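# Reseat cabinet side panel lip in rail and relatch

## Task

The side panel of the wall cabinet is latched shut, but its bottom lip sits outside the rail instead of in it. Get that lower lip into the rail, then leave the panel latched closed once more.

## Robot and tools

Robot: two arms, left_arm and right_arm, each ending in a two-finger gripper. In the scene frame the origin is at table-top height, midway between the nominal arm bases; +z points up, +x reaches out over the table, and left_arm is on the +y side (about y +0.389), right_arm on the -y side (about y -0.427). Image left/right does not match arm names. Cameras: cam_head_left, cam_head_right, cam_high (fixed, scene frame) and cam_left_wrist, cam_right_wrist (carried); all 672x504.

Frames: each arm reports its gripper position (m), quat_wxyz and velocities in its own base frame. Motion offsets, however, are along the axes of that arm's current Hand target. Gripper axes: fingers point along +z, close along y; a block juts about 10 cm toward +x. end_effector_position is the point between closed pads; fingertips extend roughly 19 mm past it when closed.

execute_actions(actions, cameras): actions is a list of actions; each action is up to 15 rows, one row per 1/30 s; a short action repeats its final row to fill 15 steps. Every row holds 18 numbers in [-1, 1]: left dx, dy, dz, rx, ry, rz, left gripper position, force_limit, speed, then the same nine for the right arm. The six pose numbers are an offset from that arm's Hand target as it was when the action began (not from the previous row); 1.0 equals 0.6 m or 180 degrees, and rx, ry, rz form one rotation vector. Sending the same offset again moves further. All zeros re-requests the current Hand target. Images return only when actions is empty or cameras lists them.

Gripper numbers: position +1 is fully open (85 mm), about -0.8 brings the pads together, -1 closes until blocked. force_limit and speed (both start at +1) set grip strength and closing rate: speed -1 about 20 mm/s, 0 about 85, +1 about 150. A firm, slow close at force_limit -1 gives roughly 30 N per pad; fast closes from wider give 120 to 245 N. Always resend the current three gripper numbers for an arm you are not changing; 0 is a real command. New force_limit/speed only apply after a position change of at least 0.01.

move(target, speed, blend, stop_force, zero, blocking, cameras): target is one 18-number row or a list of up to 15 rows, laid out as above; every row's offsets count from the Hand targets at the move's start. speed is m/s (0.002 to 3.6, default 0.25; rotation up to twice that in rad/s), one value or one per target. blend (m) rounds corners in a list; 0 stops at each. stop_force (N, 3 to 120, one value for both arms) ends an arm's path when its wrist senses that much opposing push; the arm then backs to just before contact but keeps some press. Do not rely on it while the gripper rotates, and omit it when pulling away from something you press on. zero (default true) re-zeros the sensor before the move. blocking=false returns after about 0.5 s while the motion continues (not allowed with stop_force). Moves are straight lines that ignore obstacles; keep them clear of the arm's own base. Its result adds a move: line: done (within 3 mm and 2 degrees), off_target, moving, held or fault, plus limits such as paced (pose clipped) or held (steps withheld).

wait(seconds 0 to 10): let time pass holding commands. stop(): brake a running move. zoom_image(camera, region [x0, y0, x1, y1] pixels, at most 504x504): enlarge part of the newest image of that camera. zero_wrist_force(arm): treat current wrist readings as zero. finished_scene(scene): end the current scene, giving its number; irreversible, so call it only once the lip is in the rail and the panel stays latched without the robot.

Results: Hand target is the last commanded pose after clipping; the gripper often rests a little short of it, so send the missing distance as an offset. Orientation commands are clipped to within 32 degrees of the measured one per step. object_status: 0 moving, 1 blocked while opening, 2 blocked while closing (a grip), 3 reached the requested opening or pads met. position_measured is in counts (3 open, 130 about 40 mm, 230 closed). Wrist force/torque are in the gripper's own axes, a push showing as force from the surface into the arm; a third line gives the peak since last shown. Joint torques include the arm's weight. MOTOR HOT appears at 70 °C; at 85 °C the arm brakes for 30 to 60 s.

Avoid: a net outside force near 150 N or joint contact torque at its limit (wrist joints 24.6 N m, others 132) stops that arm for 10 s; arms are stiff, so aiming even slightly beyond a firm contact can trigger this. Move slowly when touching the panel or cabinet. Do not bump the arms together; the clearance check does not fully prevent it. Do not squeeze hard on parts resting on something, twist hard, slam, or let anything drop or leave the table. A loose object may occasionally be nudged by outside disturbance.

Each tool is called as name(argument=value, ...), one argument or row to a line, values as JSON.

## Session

execute_actions(
  actions=[],
)

zoom_image(
  camera="cam_head_left",
  region=[250, 40, 550, 300],
)

Scene clock: 0.00 s.
left_arm: end_effector_position=(+0.3739, -0.0168, +0.2562) position_measured=3 object_status=3 end_effector_quat_wxyz=(-0.564, +0.322, +0.732, -0.206) | right_arm: end_effector_position=(+0.9246, +0.0371, +0.1480) position_measured=3 object_status=3 end_effector_quat_wxyz=(-0.134, +0.937, +0.298, +0.125)
Joint positions: left_arm=[-0.269 -1.074 1.365 -0.579 -1.767 0.708] | right_arm=[3.24 -2.719 -0.342 -1.456 1.885 2.654]
Joint velocities: within noise
Joint torques (N m): no reading
Motor temperatures (°C): left_arm=[28 29 31 37 32 34] | right_arm=[26 26 27 27 28 31]
Wrist force (N): no reading
Wrist torque (N m): no reading
Wrist force, peak (N): no reading
Hand target: left_arm +0.3739, -0.0168, +0.2562; -0.564, +0.322, +0.732, -0.206 | right_arm +0.9246, +0.0371, +0.1480; -0.134, +0.937, +0.298, +0.125
Tool commands: left_gripper/position=+1.0 left_gripper/force_limit=+1.0 left_gripper/speed=+1.0 right_gripper/position=+1.0 right_gripper/force_limit=+1.0 right_gripper/speed=+1.0

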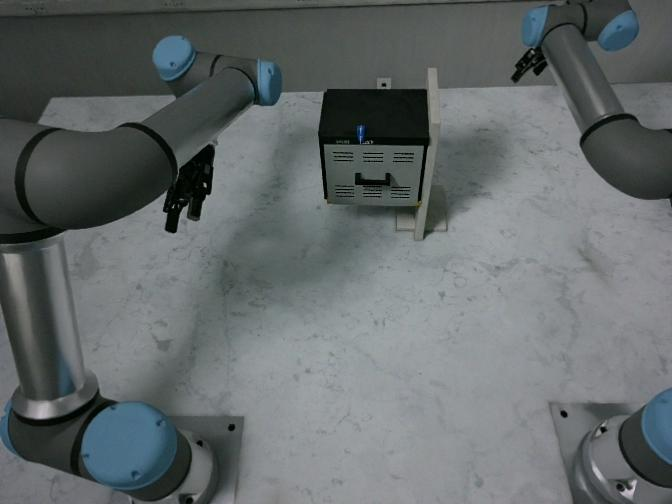

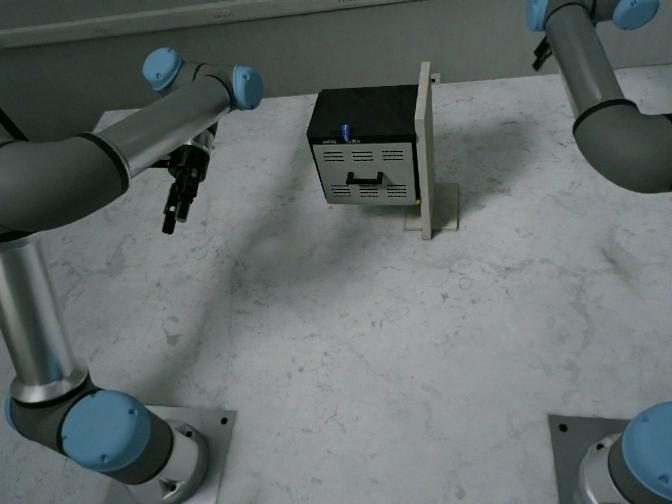

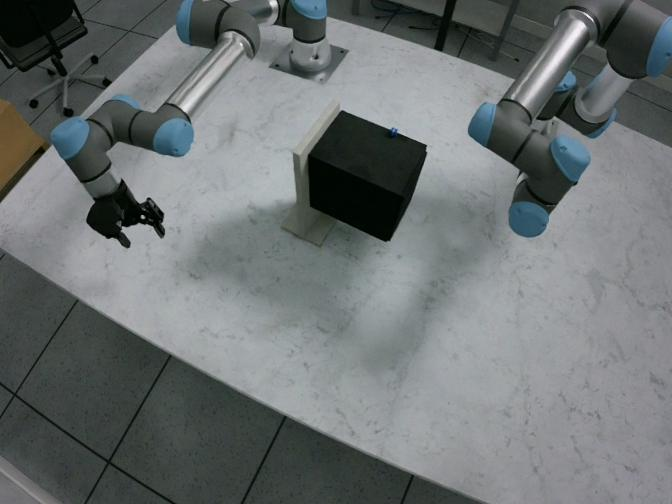

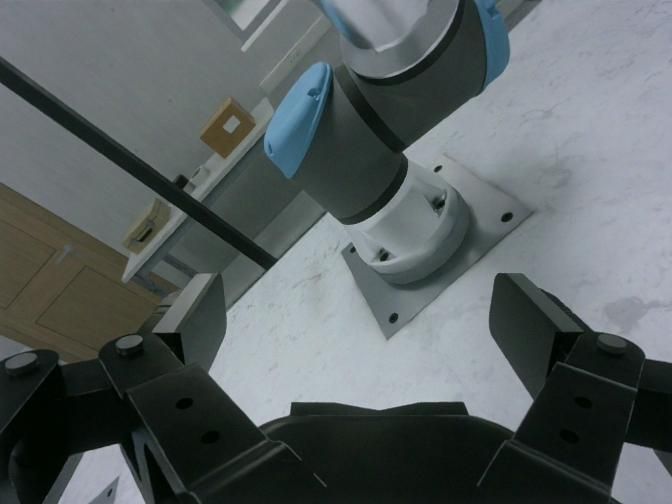

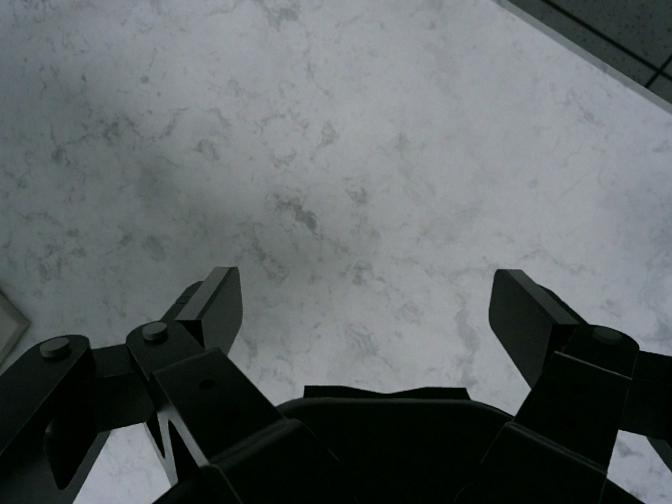

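Scaled by 1.680 from the camera's 672x504 image, which has a finer 960x720 frame.

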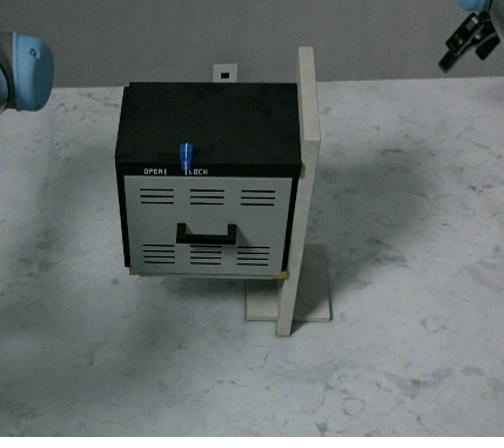

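move(
  target=[
    [-0.141,-0.229,0.004,-0.436,0.178,0.056,1,1,1,-0.123,-0.162,-0.640,0.053,-0.057,-0.396,0.1,0,0],
    [-0.282,-0.458,0.008,-0.8715,0.3551,0.113,1,1,1,-0.273,-0.505,-0.715,0.1057,-0.1133,-0.7925,0.1,0,0],
  ],
  speed=0.4,
  blend=0.03,
  cameras=["all"],
)

Scene clock: 7.53 s.
left_arm: end_effector_position=(+0.3301, -0.3301, +0.3207) position_measured=3 object_status=3 end_effector_quat_wxyz=(+0.000, +0.707, +0.000, +0.707) | right_arm: end_effector_position=(+0.5498, +0.0494, +0.5505) position_measured=117 object_status=3 end_effector_quat_wxyz=(+0.000, -0.001, +1.000, +0.000)
Joint positions: left_arm=[-1.758 -1.679 2.112 -0.437 -0.187 0.003] | right_arm=[3.475 -1.869 -0.618 -2.226 1.571 0.332]
Joint torques (N m): left_arm=[12.24 -21.32 -5.56 0.9 2.42 -0.19] | right_arm=[-4.14 38.61 19.78 1.64 2.04 -2.58]
Wrist force (N): left_arm=[-0.7 -0.3 -2.1] | right_arm=[0.7 -0.9 0.4]
Wrist torque (N m): left_arm=[-0.09 0.15 -0.11] | right_arm=[-0.20 -0.15 0.02]
Wrist force, peak (N): left_arm=[-1.2 -0.1 -2.6] | right_arm=[-0.7 -0.9 -2.4]
Hand target: left_arm +0.3302, -0.3301, +0.3206; +0.000, +0.707, +0.000, +0.707 | right_arm +0.5497, +0.0494, +0.5505; +0.000, -0.001, +1.000, +0.000
Off the commanded pose: left_arm 0.000 m, 0 deg | right_arm 0.000 m, 0 deg.
elbow stopped short (right arm): the move would have taken joint 3 (elbow) straighter than the controller allows.
move: done

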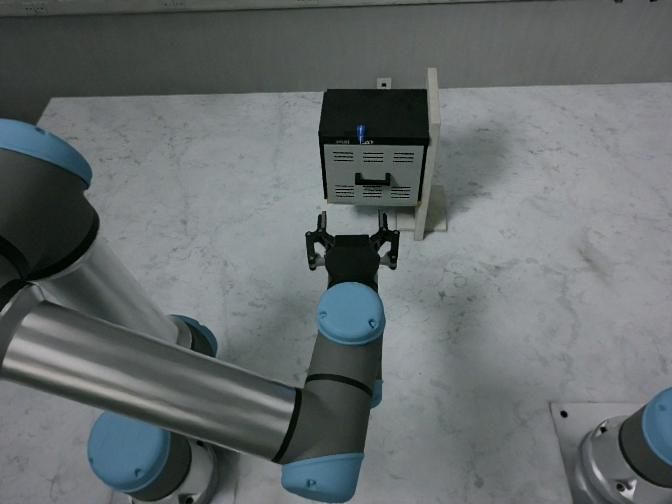

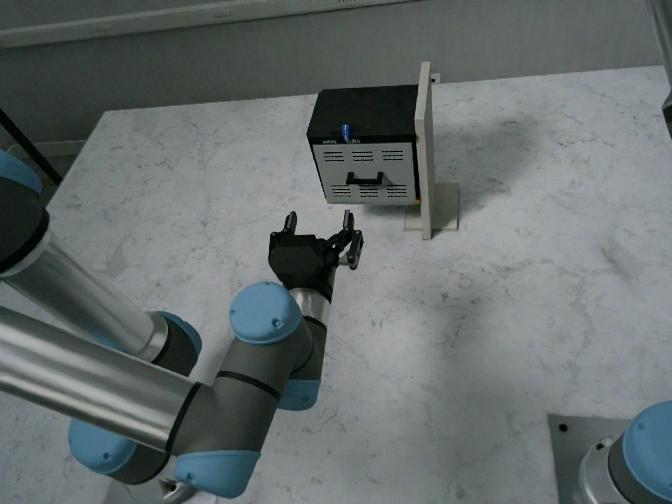

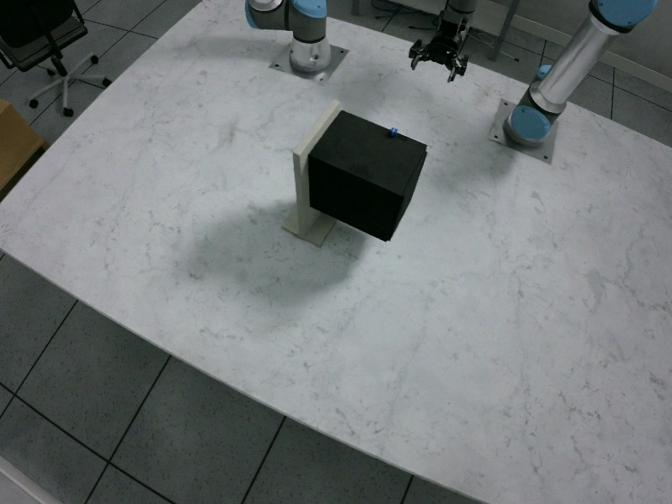

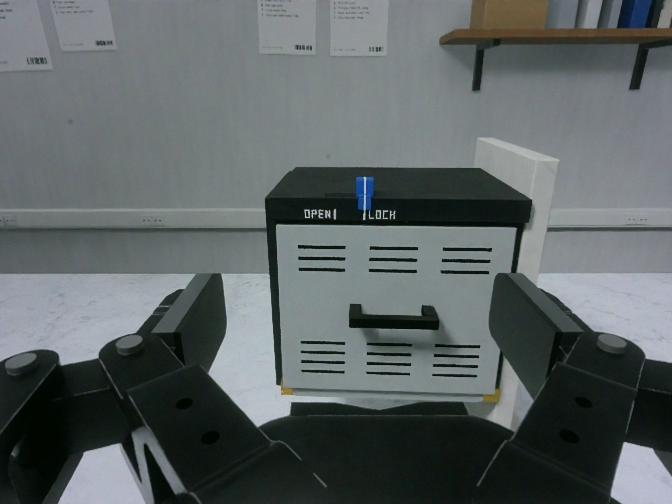

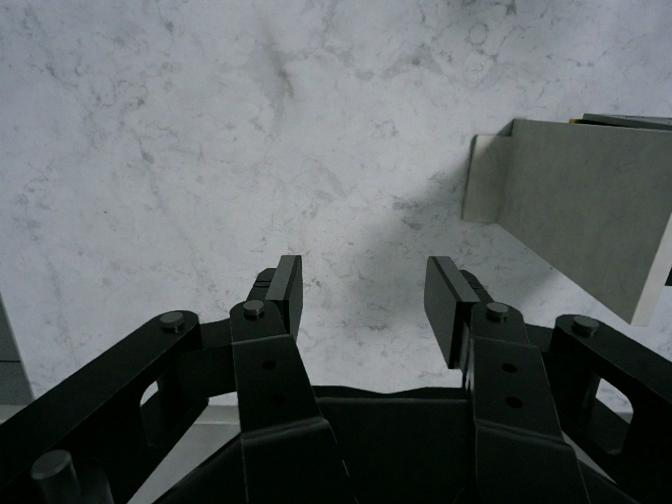

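move(
  target=[
    [-0.175,0.064,0.183,-0.0109,-0.0109,-0.5,1,1,1,0.108,0.713,0,0,0,0.014,0.1,0,0],
    [-0.175,0.064,0.183,-0.0109,-0.0109,-0.5,1,1,1,0.108,0.713,0.24,0,0,0.014,0.1,0,0],
  ],
  speed=0.4,
  blend=0.03,
  cameras=["cam_left_wrist","cam_right_wrist","cam_head_left"],
)

zoom_image(
  camera="cam_head_left",
  region=[290, 60, 470, 250],
)

Scene clock: 12.97 s.
left_arm: end_effector_position=(+0.4399, -0.3686, +0.2156) position_measured=3 object_status=3 end_effector_quat_wxyz=(+0.511, +0.511, +0.489, +0.488) | right_arm: end_effector_position=(+0.4842, +0.4772, +0.4066) position_measured=117 object_status=3 end_effector_quat_wxyz=(+0.000, +0.021, +1.000, +0.000)
Joint positions: left_arm=[-1.436 -1.362 2.097 -0.73 0.179 -1.576] | right_arm=[4.117 -2.047 -0.775 -1.891 1.571 1.018]
Joint torques (N m): left_arm=[-12.16 -35.77 -3.03 -1.46 2.59 1.6] | right_arm=[-10 48.38 11.22 4.17 1.31 -2.6]
Wrist force (N): left_arm=[1.3 -0.9 -4.7] | right_arm=[-0.1 -0.4 -0.2]
Wrist torque (N m): left_arm=[-0.24 -0.30 -0.21] | right_arm=[-0.11 -0.03 0.08]
Wrist force, peak (N): left_arm=[1.0 -1.0 -5.0] | right_arm=[-1.5 1.1 5.3]
Hand target: left_arm +0.4399, -0.3686, +0.2156; +0.511, +0.511, +0.489, +0.488 | right_arm +0.4842, +0.4771, +0.4066; +0.000, +0.021, +1.000, +0.000
Off the commanded pose: left_arm 0.000 m, 0 deg | right_arm 0.000 m, 0 deg.
elbow stopped short (right arm): the move would have taken joint 3 (elbow) straighter than the controller allows.
move: done
Images, in order (width x height): cam_head_left 672x504, cam_left_wrist 672x504, cam_right_wrist 672x504.

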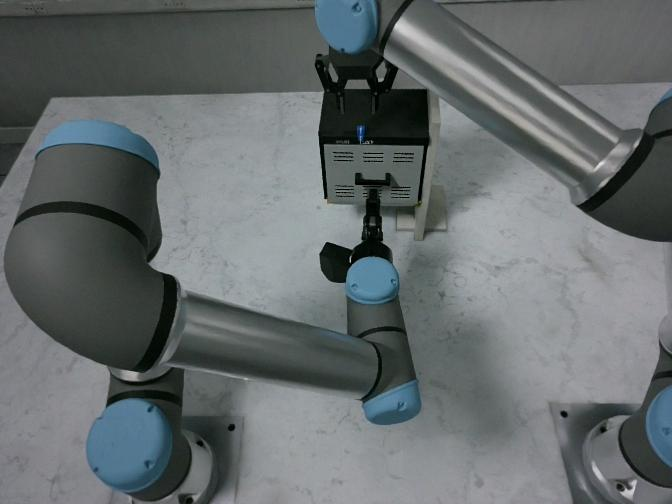

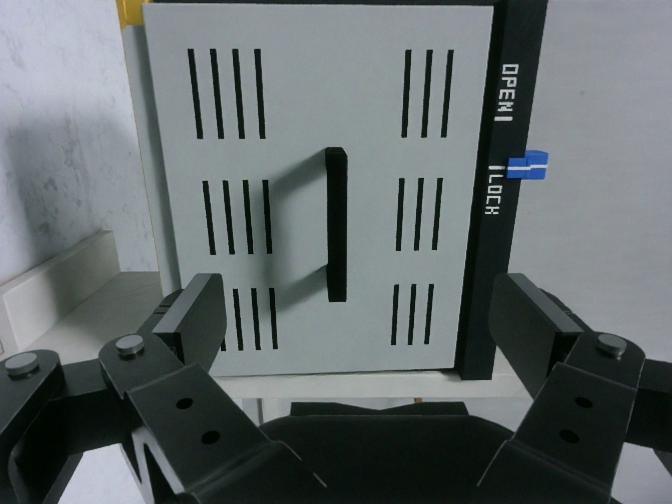

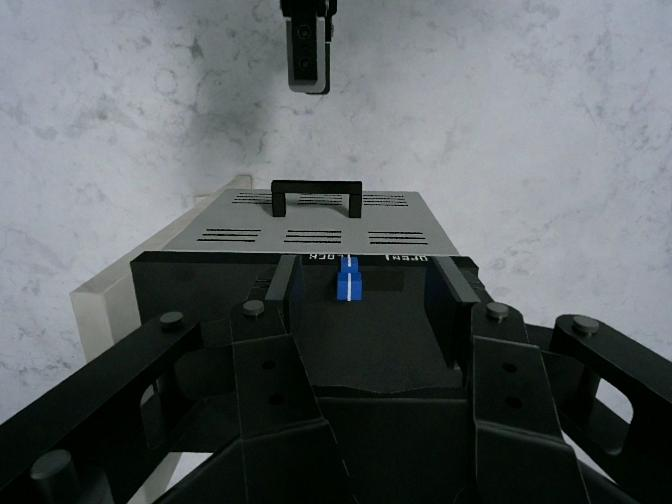

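Scaled by 2.653 from the camera's 672x504 image, which has a finer 960x720 frame.

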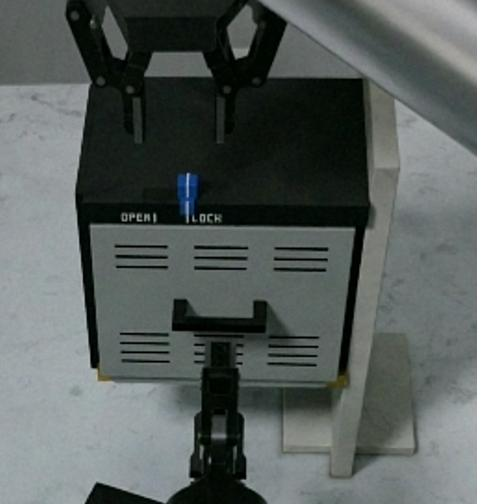

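move(
  target=[0.005,-0.01,0.103,0,0,0,1,1,1,-0.035,0,0.133,0,0,0,0.1,0,0],
  speed=0.08,
  stop_force=10,
  cameras=["cam_left_wrist","cam_right_wrist"],
)

Scene clock: 16.40 s.
left_arm: end_effector_position=(+0.5017, -0.3683, +0.2095) position_measured=3 object_status=3 end_effector_quat_wxyz=(+0.511, +0.511, +0.489, +0.488) | right_arm: end_effector_position=(+0.5051, +0.4762, +0.3268) position_measured=117 object_status=3 end_effector_quat_wxyz=(+0.000, +0.021, +1.000, +0.000)
Joint positions: left_arm=[-1.282 -1.286 2.014 -0.726 0.332 -1.574] | right_arm=[4.091 -2.039 -0.995 -1.678 1.571 0.991]
Joint torques (N m): left_arm=[-12.3 -39.96 -4.14 -1.7 -1.6 -1.99] | right_arm=[9.18 50.3 27.18 4.09 -1.95 2.17]
Wrist force (N): left_arm=[1.0 -0.8 -4.6] | right_arm=[0.4 -0.9 -0.2]
Wrist torque (N m): left_arm=[-0.20 -0.26 -0.20] | right_arm=[-0.19 -0.11 0.08]
Wrist force, peak (N): left_arm=[1.5 -1.1 -5.5] | right_arm=[-0.7 -0.9 1.7]
Hand target: left_arm +0.5017, -0.3683, +0.2095; +0.511, +0.511, +0.489, +0.488 | right_arm +0.5051, +0.4762, +0.3268; +0.000, +0.021, +1.000, +0.000
Off the commanded pose: left_arm 0.000 m, 0 deg | right_arm 0.000 m, 0 deg.
move: done
Images, in order (width x height): cam_left_wrist 672x504, cam_right_wrist 672x504.

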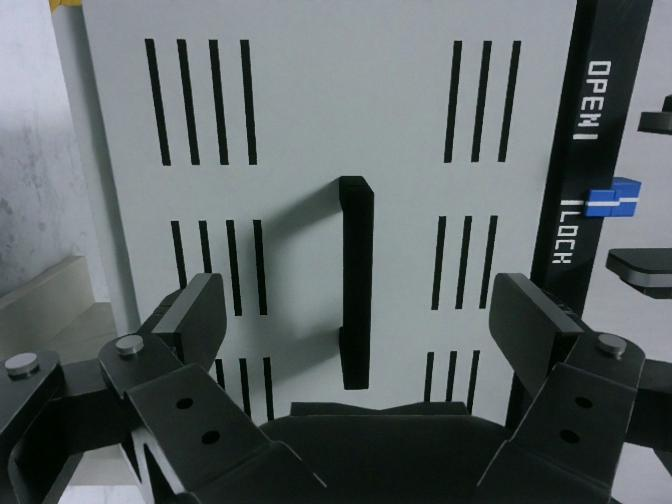

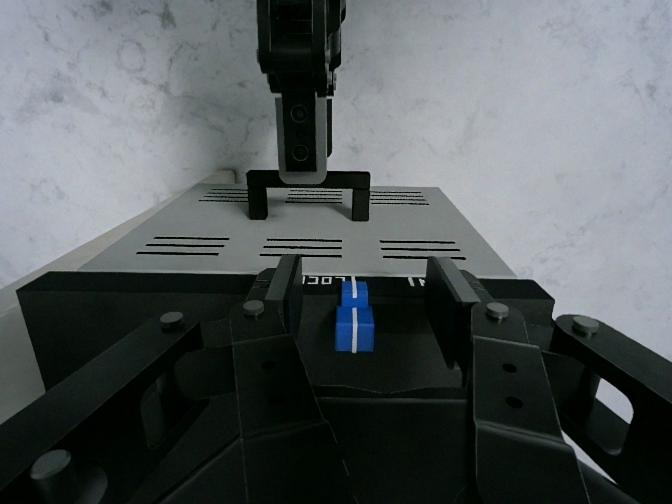

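move(
  target=[
    [0,0,0.009,0,0,0,1,1,1,-0.008,0,0.001,0,0,0,0.1,0,0],
    [0,0,0.009,0,0,0,-1,0,-1,-0.008,0,0.001,0,0,0,0.1,0,0],
  ],
  speed=0.05,
  cameras=["cam_left_wrist"],
)

Scene clock: 21.90 s.
left_arm: end_effector_position=(+0.5071, -0.3685, +0.2095) position_measured=210 object_status=0 end_effector_quat_wxyz=(+0.511, +0.511, +0.489, +0.488) | right_arm: end_effector_position=(+0.5099, +0.4760, +0.3262) position_measured=117 object_status=3 end_effector_quat_wxyz=(+0.000, +0.021, +1.000, +0.000)
Joint positions: left_arm=[-1.27 -1.279 2.005 -0.723 0.345 -1.574] | right_arm=[4.085 -2.048 -0.983 -1.681 1.571 0.986]
Joint torques (N m): left_arm=[-8.99 -39.2 -7.31 -1.5 -2.43 1.29] | right_arm=[9.03 50.44 11.26 3.84 -0.28 2.19]
Wrist force (N): left_arm=[2.1 -0.2 -11.4] | right_arm=[-0.1 -0.6 -0.1]
Wrist torque (N m): left_arm=[0.06 -0.30 -0.25] | right_arm=[-0.14 -0.03 0.10]
Wrist force, peak (N): left_arm=[2.2 -0.3 -11.5] | right_arm=[-0.3 -1.1 0.2]
Hand target: left_arm +0.5071, -0.3685, +0.2095; +0.511, +0.511, +0.489, +0.488 | right_arm +0.5099, +0.4760, +0.3262; +0.000, +0.021, +1.000, +0.000
Off the commanded pose: left_arm 0.000 m, 0 deg | right_arm 0.000 m, 0 deg.
move: done
Images, in order (width x height): cam_left_wrist 672x504.

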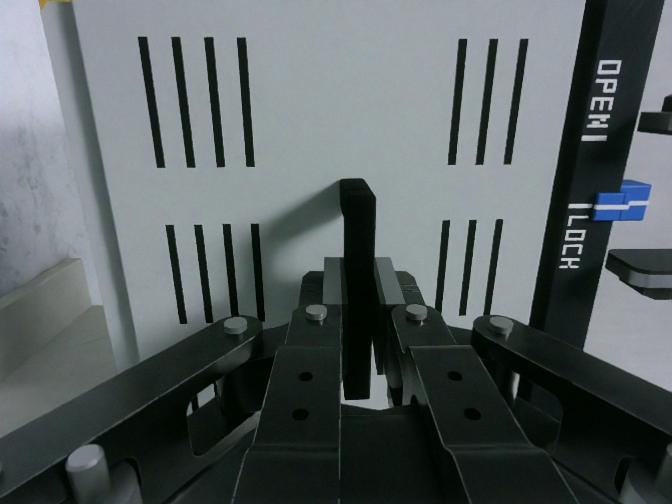

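move(
  target=[0,0,0,0,0,0,-1,0,-1,0,0.075,0,0,0,0,0.1,0,0],
  speed=0.04,
  stop_force=25,
  cameras=["cam_right_wrist","cam_left_wrist"],
)

Scene clock: 24.07 s.
left_arm: end_effector_position=(+0.5071, -0.3685, +0.2095) position_measured=210 object_status=2 end_effector_quat_wxyz=(+0.511, +0.511, +0.489, +0.488) | right_arm: end_effector_position=(+0.5115, +0.5139, +0.3261) position_measured=117 object_status=3 end_effector_quat_wxyz=(+0.000, +0.021, +1.000, +0.000)
Joint positions: left_arm=[-1.27 -1.279 2.005 -0.723 0.345 -1.574] | right_arm=[4.114 -2.13 -0.856 -1.726 1.571 1.015]
Joint torques (N m): left_arm=[2.88 -35.1 -15.86 -1.39 0.68 1.28] | right_arm=[3.43 34.63 35.92 6.53 5.11 -0.49]
Wrist force (N): left_arm=[1.1 -5.2 -6.1] | right_arm=[0.3 -23.9 -3.3]
Wrist torque (N m): left_arm=[0.03 -0.29 -0.20] | right_arm=[-0.10 -0.06 0.35]
Wrist force, peak (N): left_arm=[2.2 -0.3 -11.7] | right_arm=[3.0 -42.9 -8.0]
Hand target: left_arm +0.5071, -0.3685, +0.2095; +0.511, +0.511, +0.489, +0.488 | right_arm +0.5115, +0.5139, +0.3261; +0.000, +0.021, +1.000, +0.000 (not the last commanded pose)
Off the commanded pose: left_arm 0.000 m, 0 deg | right_arm 0.007 m, 0 deg.
move: contact (right_arm)
Images, in order (width x height): cam_left_wrist 672x504, cam_right_wrist 672x504.

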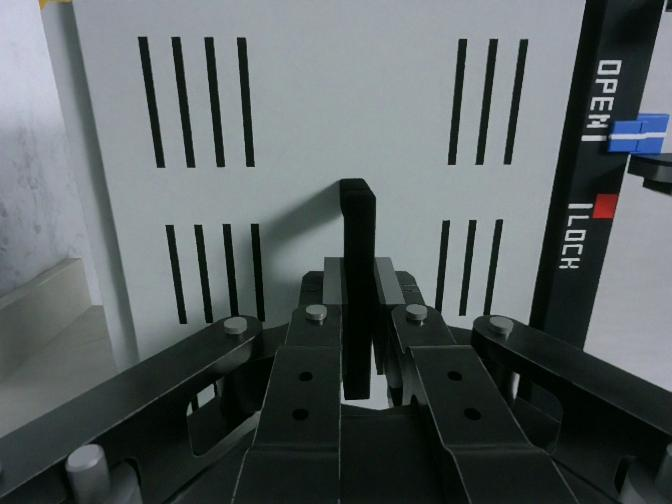

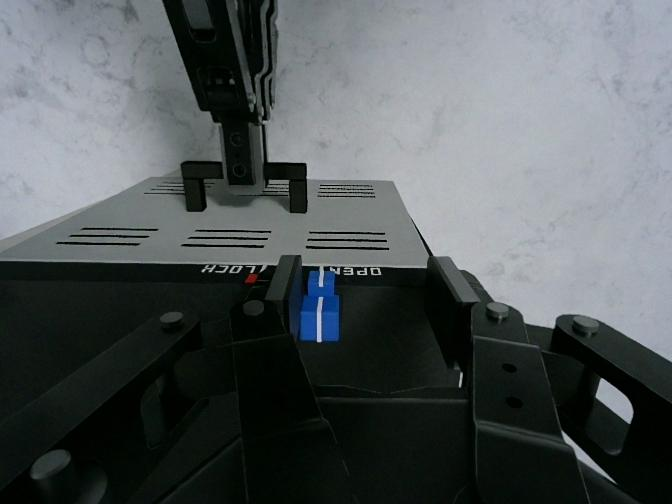

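move(
  target=[
    [0,0,-0.092,0,0,0,-1,0,-1,0,-0.014,0,0,0,0,0.1,0,0],
    [0,0.03,-0.092,-0.067,0,0,-1,0,-1,0,-0.014,0,0,0,0,0.1,0,0],
    [0,0.03,-0.0242,-0.067,0,0,-1,0,-1,0,-0.014,0,0,0,0,0.1,0,0],
  ],
  speed=0.1,
  blend=[0.005,0.005,0],
  cameras=["cam_right_wrist","cam_head_left","cam_head_right"],
)

zoom_image(
  camera="cam_head_left",
  region=[310, 140, 440, 230],
)

zoom_image(
  camera="cam_head_right",
  region=[300, 140, 430, 230],
)

Scene clock: 27.57 s.
left_arm: end_effector_position=(+0.4926, -0.3679, +0.2276) position_measured=210 object_status=2 end_effector_quat_wxyz=(+0.562, +0.454, +0.435, +0.537) | right_arm: end_effector_position=(+0.5111, +0.5055, +0.3261) position_measured=117 object_status=3 end_effector_quat_wxyz=(+0.000, +0.021, +1.000, +0.000)
Joint positions: left_arm=[-1.29 -1.287 2.214 -1.516 0.384 -1.017] | right_arm=[4.108 -2.111 -0.886 -1.715 1.571 1.009]
Joint torques (N m): left_arm=[1.01 -30.52 -9.44 -1.49 0.11 -1.46] | right_arm=[8.83 39.25 33.72 1.24 -1.99 2.19]
Wrist force (N): left_arm=[1.7 -4.6 -5.7] | right_arm=[-0.8 -2.3 0.0]
Wrist torque (N m): left_arm=[0.01 -0.33 -0.20] | right_arm=[-0.41 0.08 0.13]
Wrist force, peak (N): left_arm=[2.4 -6.0 -11.5] | right_arm=[0.3 -23.8 -3.3]
Hand target: left_arm +0.4926, -0.3679, +0.2275; +0.562, +0.454, +0.435, +0.537 | right_arm +0.5111, +0.5055, +0.3261; +0.000, +0.021, +1.000, +0.000
Off the commanded pose: left_arm 0.000 m, 0 deg | right_arm 0.000 m, 0 deg.
move: done
Images, in order (width x height): cam_head_left 672x504, cam_head_right 672x504, cam_right_wrist 672x504.

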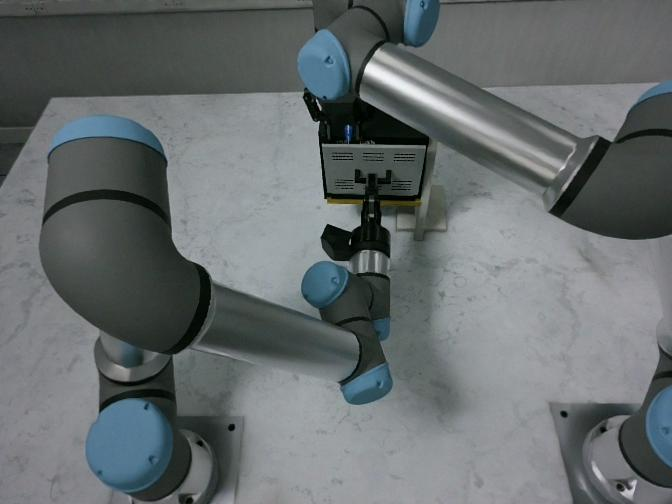

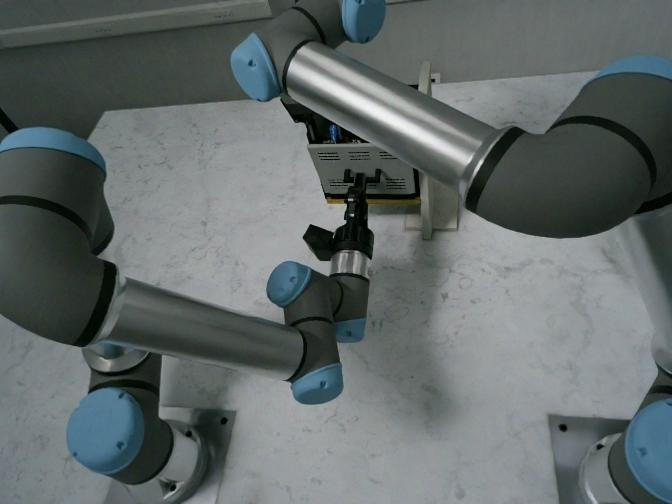

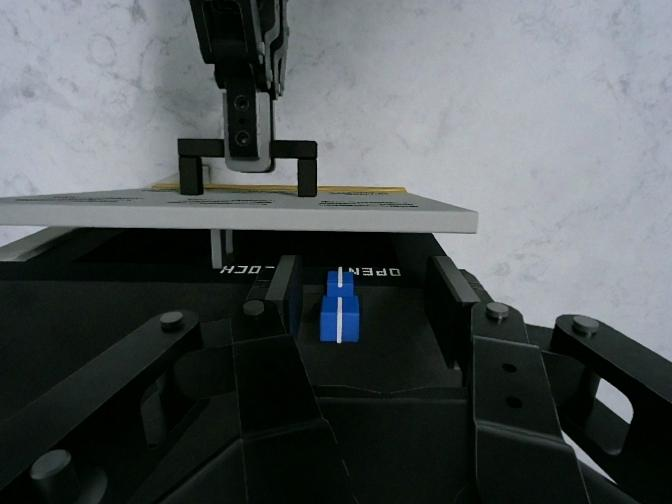

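Scaled by 3.877 from the camera's 672x504 image, which has a finer 960x720 frame.

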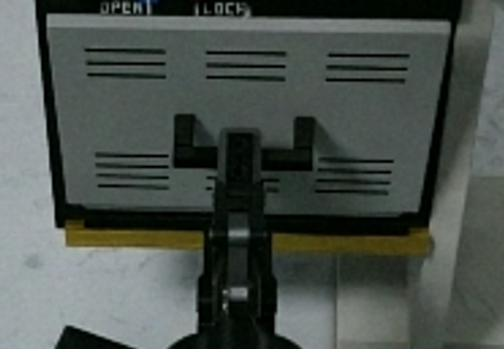

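Scaled by 3.877 from the camera's 672x504 image, which has a finer 960x720 frame.

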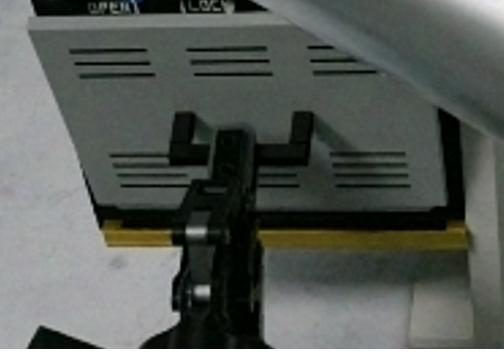

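Same picture as before. Lower.

move(
  target=[0,-0.0425,-0.009,0,0,0,-1,0,-1,0,0,0,0,0,0,0.1,0,0],
  speed=0.025,
  stop_force=6,
  cameras=["cam_head_left","cam_head_right"],
)

zoom_image(
  camera="cam_head_left",
  region=[310, 140, 440, 230],
)

zoom_image(
  camera="cam_head_right",
  region=[300, 140, 430, 230],
)

Scene clock: 29.93 s.
left_arm: end_effector_position=(+0.4927, -0.3679, +0.2016) position_measured=210 object_status=2 end_effector_quat_wxyz=(+0.562, +0.454, +0.435, +0.537) | right_arm: end_effector_position=(+0.5111, +0.5055, +0.3261) position_measured=117 object_status=3 end_effector_quat_wxyz=(+0.000, +0.021, +1.000, +0.000)
Joint positions: left_arm=[-1.29 -1.224 2.23 -1.594 0.384 -1.018] | right_arm=[4.108 -2.111 -0.886 -1.715 1.571 1.009]
Joint torques (N m): left_arm=[9.9 -39.57 -27.16 -3.12 -2.15 -0.36] | right_arm=[8.81 39.11 33.25 1.41 -1.98 2.22]
Wrist force (N): left_arm=[0.4 -1.4 -3.9] | right_arm=[-1.0 -2.2 -0.5]
Wrist torque (N m): left_arm=[-0.30 -0.24 -0.31] | right_arm=[-0.39 0.11 0.13]
Wrist force, peak (N): left_arm=[4.1 10.8 -6.9] | right_arm=[-1.0 -2.5 -0.2]
Hand target: left_arm +0.4927, -0.3679, +0.2016; +0.562, +0.454, +0.435, +0.537 | right_arm +0.5111, +0.5055, +0.3261; +0.000, +0.021, +1.000, +0.000
Off the commanded pose: left_arm 0.000 m, 0 deg | right_arm 0.000 m, 0 deg.
move: contact (left_arm)
Images, in order (width x height): cam_head_left 672x504, cam_head_right 672x504.

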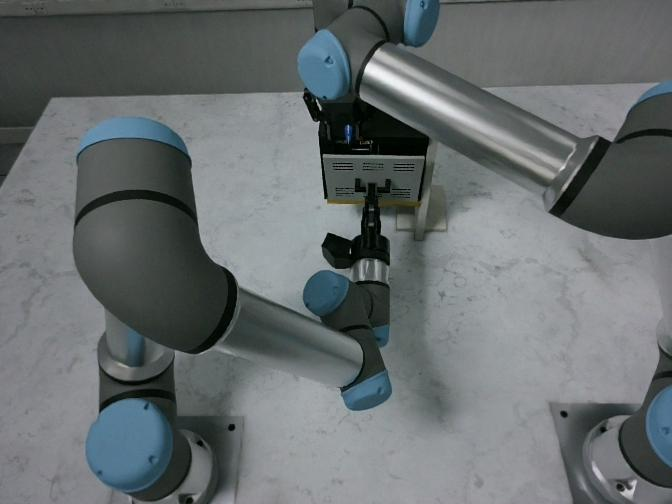

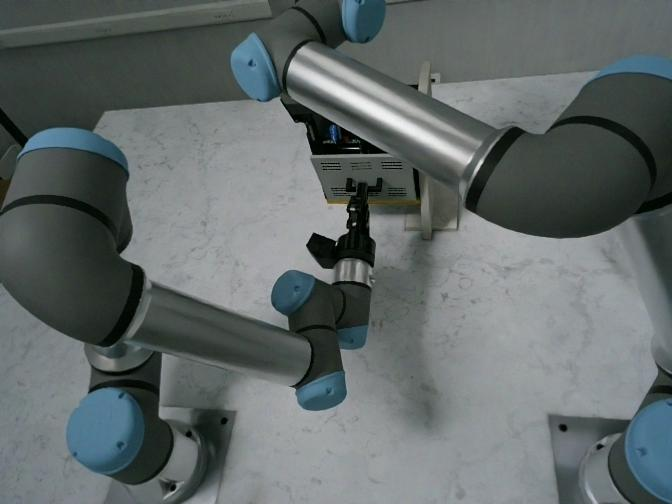

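Scaled by 3.877 from the camera's 672x504 image, which has a finer 960x720 frame.

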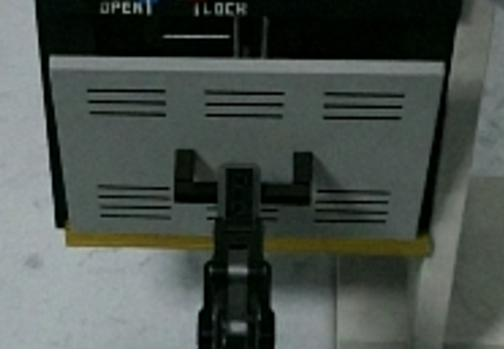

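Scaled by 3.877 from the camera's 672x504 image, which has a finer 960x720 frame.

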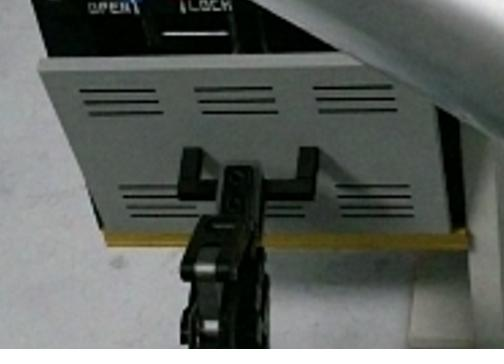

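move(
  target=[
    [0,0.0028,0.0154,0.0278,0,0,-1,0,-1,0,0,0,0,0,0,0.1,0,0],
    [0,0.0045,0.031,0.0556,0,0,-1,0,-1,0,0,0,0,0,0,0.1,0,0],
  ],
  speed=0.06,
  stop_force=20,
)

move(
  target=[0,0,0.002,0,0,0,-1,0,-1,0,0,0,0,0,0,0.1,0,0],
  speed=0.01,
  stop_force=10,
  cameras=["cam_left_wrist","cam_right_wrist"],
)

Scene clock: 32.60 s.
left_arm: end_effector_position=(+0.5014, -0.3682, +0.2054) position_measured=210 object_status=2 end_effector_quat_wxyz=(+0.541, +0.478, +0.459, +0.518) | right_arm: end_effector_position=(+0.5111, +0.5055, +0.3261) position_measured=117 object_status=3 end_effector_quat_wxyz=(+0.000, +0.021, +1.000, +0.000)
Joint positions: left_arm=[-1.279 -1.269 2.142 -1.231 0.356 -1.236] | right_arm=[4.108 -2.111 -0.886 -1.715 1.571 1.009]
Joint torques (N m): left_arm=[-9.11 -1.57 -19.49 4.6 -0.21 -1.91] | right_arm=[8.75 39.12 33.54 1.5 -2.06 2.07]
Wrist force (N): left_arm=[8.7 42.8 -16.1] | right_arm=[-0.9 -2.4 0.1]
Wrist torque (N m): left_arm=[-0.29 -0.40 -0.15] | right_arm=[-0.42 0.10 0.13]
Wrist force, peak (N): left_arm=[12.9 46.5 -17.2] | right_arm=[-1.2 -2.4 -0.2]
Hand target: left_arm +0.5014, -0.3682, +0.2054; +0.541, +0.478, +0.459, +0.518 (not the last commanded pose) | right_arm +0.5111, +0.5055, +0.3261; +0.000, +0.021, +1.000, +0.000
Off the commanded pose: left_arm 0.009 m, 5 deg | right_arm 0.000 m, 0 deg.
move: contact (left_arm); path passed 0 of 2 targets

Scene clock: 33.67 s.
left_arm: end_effector_position=(+0.5027, -0.3683, +0.2056) position_measured=210 object_status=2 end_effector_quat_wxyz=(+0.541, +0.478, +0.459, +0.518) | right_arm: end_effector_position=(+0.5111, +0.5055, +0.3261) position_measured=117 object_status=3 end_effector_quat_wxyz=(+0.000, +0.021, +1.000, +0.000)
Joint positions: left_arm=[-1.276 -1.267 2.14 -1.227 0.359 -1.238] | right_arm=[4.108 -2.111 -0.886 -1.715 1.571 1.009]
Joint torques (N m): left_arm=[12.2 -6.18 -6.53 2.54 -2.86 -0.07] | right_arm=[8.65 39.57 33.31 1.38 -2.1 2.11]
Wrist force (N): left_arm=[1.8 36.6 -14.9] | right_arm=[-0.8 -2.0 0.0]
Wrist torque (N m): left_arm=[-0.21 -0.26 -0.17] | right_arm=[-0.36 0.08 0.13]
Wrist force, peak (N): left_arm=[10.5 43.3 -16.2] | right_arm=[-0.9 -2.5 -0.2]
Hand target: left_arm +0.5026, -0.3683, +0.2056; +0.541, +0.478, +0.459, +0.518 | right_arm +0.5111, +0.5055, +0.3261; +0.000, +0.021, +1.000, +0.000
Off the commanded pose: left_arm 0.000 m, 0 deg | right_arm 0.000 m, 0 deg.
move: done
Images, in order (width x height): cam_left_wrist 672x504, cam_right_wrist 672x504.

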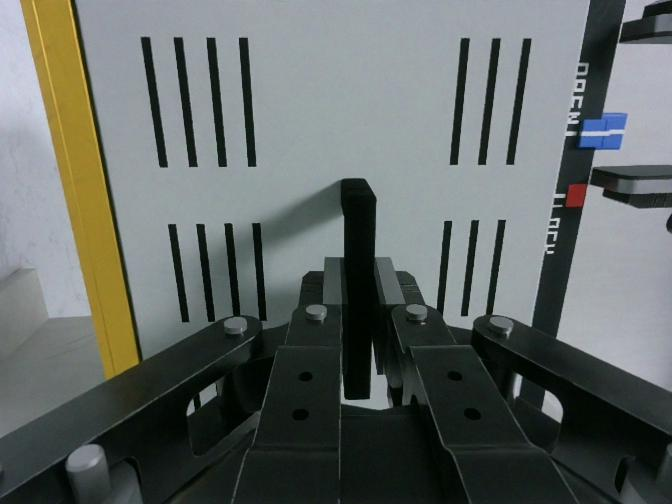

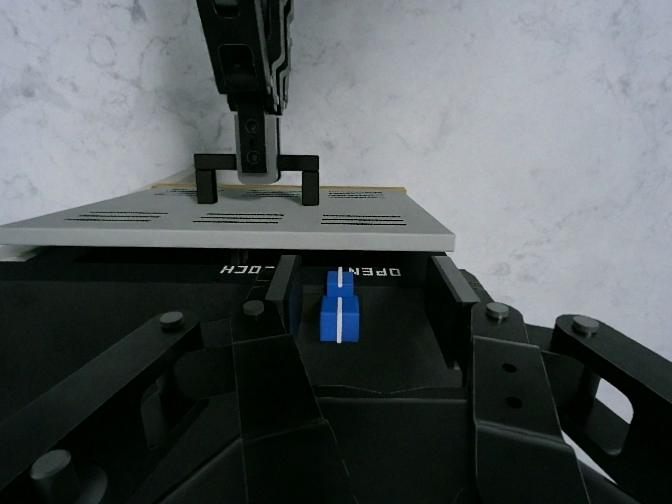

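move(
  target=[
    [0,0.0025,0,0,0,0,-1,0,-1,0,0,0,0,0,0,0.1,0,0],
    [0,0.0071,0.0134,0.0278,0,0,-1,0,-1,0,0,0,0,0,0,0.1,0,0],
  ],
  speed=0.05,
  cameras=["cam_left_wrist","cam_right_wrist","cam_head_left"],
)

zoom_image(
  camera="cam_head_left",
  region=[310, 140, 440, 230],
)

Scene clock: 36.23 s.
left_arm: end_effector_position=(+0.5102, -0.3686, +0.2109) position_measured=210 object_status=2 end_effector_quat_wxyz=(+0.520, +0.501, +0.481, +0.497) | right_arm: end_effector_position=(+0.5111, +0.5055, +0.3261) position_measured=117 object_status=3 end_effector_quat_wxyz=(+0.000, +0.021, +1.000, +0.000)
Joint positions: left_arm=[-1.263 -1.28 2.035 -0.856 0.353 -1.477] | right_arm=[4.108 -2.111 -0.886 -1.715 1.571 1.009]
Joint torques (N m): left_arm=[-7.59 -26.54 -4.71 -0.09 2.46 -0.36] | right_arm=[7.9 39.6 33.99 1.49 -2.08 2.1]
Wrist force (N): left_arm=[1.3 -6.2 -4.7] | right_arm=[-0.9 -2.3 -0.4]
Wrist torque (N m): left_arm=[-0.24 -0.29 -0.17] | right_arm=[-0.40 0.09 0.13]
Wrist force, peak (N): left_arm=[1.7 36.7 -15.0] | right_arm=[-0.5 -2.7 -0.2]
Hand target: left_arm +0.5101, -0.3686, +0.2108; +0.520, +0.501, +0.481, +0.497 | right_arm +0.5111, +0.5055, +0.3261; +0.000, +0.021, +1.000, +0.000
Off the commanded pose: left_arm 0.000 m, 0 deg | right_arm 0.000 m, 0 deg.
move: done
Images, in order (width x height): cam_head_left 672x504, cam_left_wrist 672x504, cam_right_wrist 672x504.

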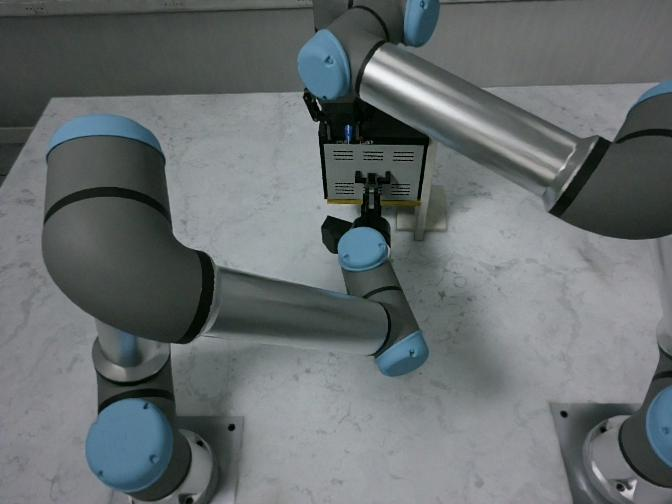

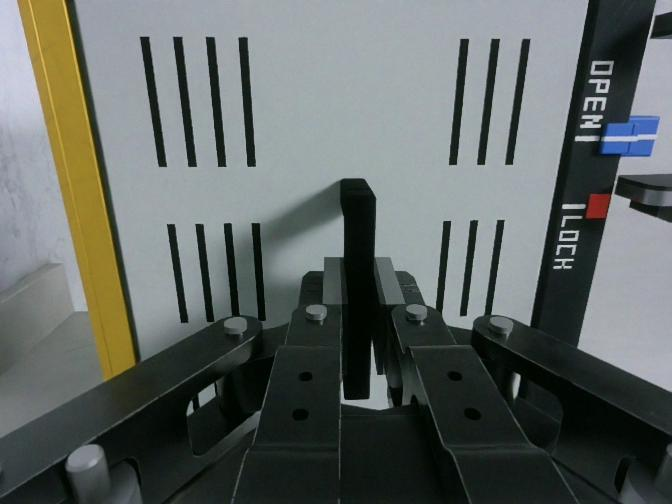

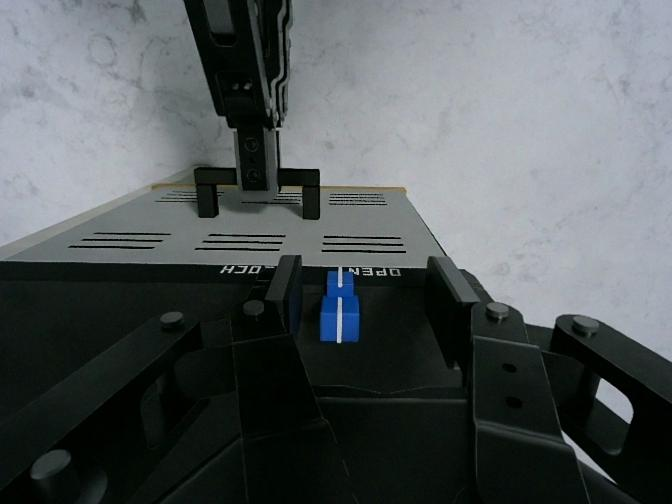

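Scaled by 3.877 from the camera's 672x504 image, which has a finer 960x720 frame.

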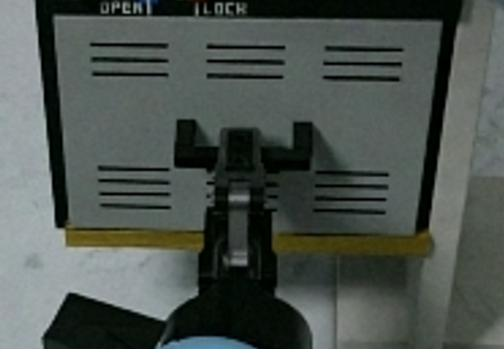

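move(
  target=[0,-0.004,0,0,0,0,-1,0,-1,0,0,0,0,0,0,0.1,0,0],
  speed=0.01,
  stop_force=8,
)

move(
  target=[0,0,0.006,0,0,0,-1,0,-1,0,0,0,0,0,0,0.1,0,0],
  speed=0.01,
  stop_force=10,
)

move(
  target=[0,0,0,0,0,0,-1,0,-1,0,-0.087,0,0,0,0,0.1,0,0],
  speed=0.04,
  stop_force=35,
  cameras=["cam_right_wrist","cam_left_wrist"],
)

zoom_image(
  camera="cam_left_wrist",
  region=[530, 140, 662, 240],
)

Scene clock: 37.80 s.
left_arm: end_effector_position=(+0.5101, -0.3686, +0.2099) position_measured=210 object_status=2 end_effector_quat_wxyz=(+0.520, +0.501, +0.481, +0.497) | right_arm: end_effector_position=(+0.5111, +0.5055, +0.3261) position_measured=117 object_status=3 end_effector_quat_wxyz=(+0.000, +0.021, +1.000, +0.000)
Joint positions: left_arm=[-1.263 -1.279 2.036 -0.858 0.353 -1.477] | right_arm=[4.108 -2.111 -0.886 -1.715 1.571 1.009]
Joint torques (N m): left_arm=[-8.05 -37.52 -27.65 1.45 2.32 -1.45] | right_arm=[8.17 38.95 33.64 1.43 -2.05 2.03]
Wrist force (N): left_arm=[-0.4 3.0 -6.7] | right_arm=[-0.9 -2.2 -0.3]
Wrist torque (N m): left_arm=[-0.32 -0.20 -0.25] | right_arm=[-0.39 0.10 0.13]
Wrist force, peak (N): left_arm=[4.3 8.8 -8.3] | right_arm=[-0.9 -2.4 -0.1]
Hand target: left_arm +0.5101, -0.3686, +0.2099; +0.520, +0.501, +0.481, +0.497 (not the last commanded pose) | right_arm +0.5111, +0.5055, +0.3261; +0.000, +0.021, +1.000, +0.000
Off the commanded pose: left_arm 0.002 m, 0 deg | right_arm 0.000 m, 0 deg.
move: contact (left_arm)

Scene clock: 39.03 s.
left_arm: end_effector_position=(+0.5116, -0.3687, +0.2100) position_measured=210 object_status=2 end_effector_quat_wxyz=(+0.520, +0.501, +0.481, +0.497) | right_arm: end_effector_position=(+0.5111, +0.5055, +0.3261) position_measured=117 object_status=3 end_effector_quat_wxyz=(+0.000, +0.021, +1.000, +0.000)
Joint positions: left_arm=[-1.26 -1.277 2.033 -0.856 0.356 -1.478] | right_arm=[4.108 -2.111 -0.886 -1.715 1.571 1.009]
Joint torques (N m): left_arm=[-6.71 -39.95 -6.88 -2.28 -2.38 1.77] | right_arm=[8.34 40.68 33.86 1.59 -2.04 2.06]
Wrist force (N): left_arm=[3.1 -2.8 -21.2] | right_arm=[-0.8 -2.1 0.1]
Wrist torque (N m): left_arm=[-0.36 -0.31 -0.13] | right_arm=[-0.39 0.08 0.13]
Wrist force, peak (N): left_arm=[9.1 3.2 -53.1] | right_arm=[-1.0 -2.4 -0.3]
Hand target: left_arm +0.5116, -0.3687, +0.2100; +0.520, +0.501, +0.481, +0.497 (not the last commanded pose) | right_arm +0.5111, +0.5055, +0.3261; +0.000, +0.021, +1.000, +0.000
Off the commanded pose: left_arm 0.002 m, 0 deg | right_arm 0.000 m, 0 deg.
move: contact (left_arm)

Scene clock: 41.23 s.
left_arm: end_effector_position=(+0.5116, -0.3687, +0.2100) position_measured=210 object_status=2 end_effector_quat_wxyz=(+0.520, +0.501, +0.481, +0.497) | right_arm: end_effector_position=(+0.5090, +0.4547, +0.3262) position_measured=117 object_status=3 end_effector_quat_wxyz=(+0.000, +0.021, +1.000, +0.000)
Joint positions: left_arm=[-1.26 -1.277 2.033 -0.856 0.356 -1.478] | right_arm=[4.067 -2.006 -1.046 -1.66 1.571 0.968]
Joint torques (N m): left_arm=[-7.4 -40.53 -6.83 -0.53 -2.38 1.62] | right_arm=[-9.67 54.86 7.33 -3.03 -6.73 2.53]
Wrist force (N): left_arm=[3.4 -2.9 -20.5] | right_arm=[-0.7 31.3 3.7]
Wrist torque (N m): left_arm=[-0.37 -0.33 -0.13] | right_arm=[-0.33 0.07 -0.29]
Wrist force, peak (N): left_arm=[3.2 -2.8 -21.1] | right_arm=[-2.9 45.1 5.8]
Hand target: left_arm +0.5116, -0.3687, +0.2100; +0.520, +0.501, +0.481, +0.497 | right_arm +0.5090, +0.4547, +0.3262; +0.000, +0.021, +1.000, +0.000 (not the last commanded pose)
Off the commanded pose: left_arm 0.000 m, 0 deg | right_arm 0.001 m, 0 deg.
move: contact (right_arm)
Images, in order (width x height): cam_left_wrist 672x504, cam_right_wrist 672x504.

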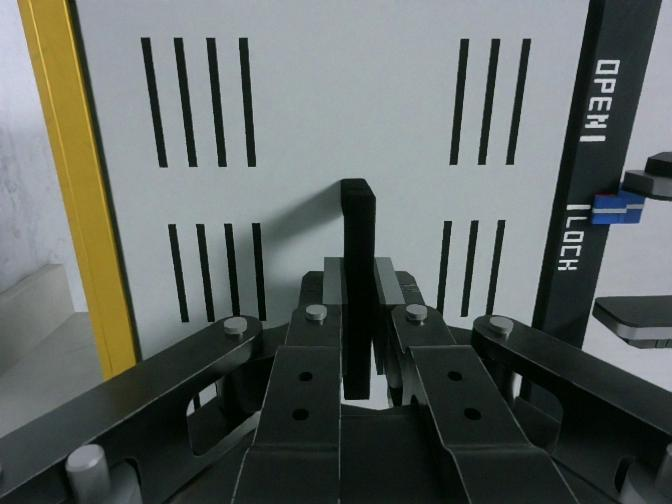

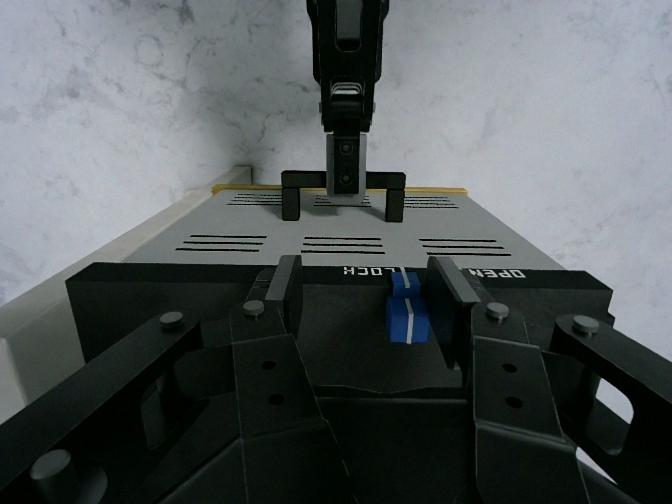

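Scaled by 3.818 from the camera's 672x504 image, which has a finer 960x720 frame.

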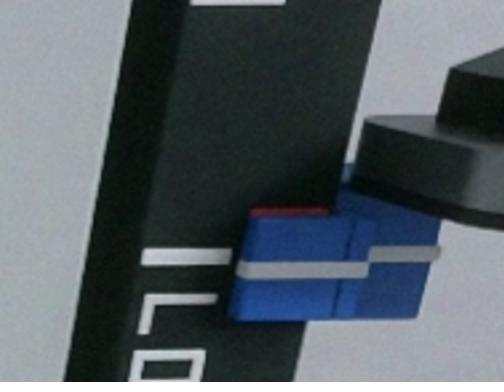

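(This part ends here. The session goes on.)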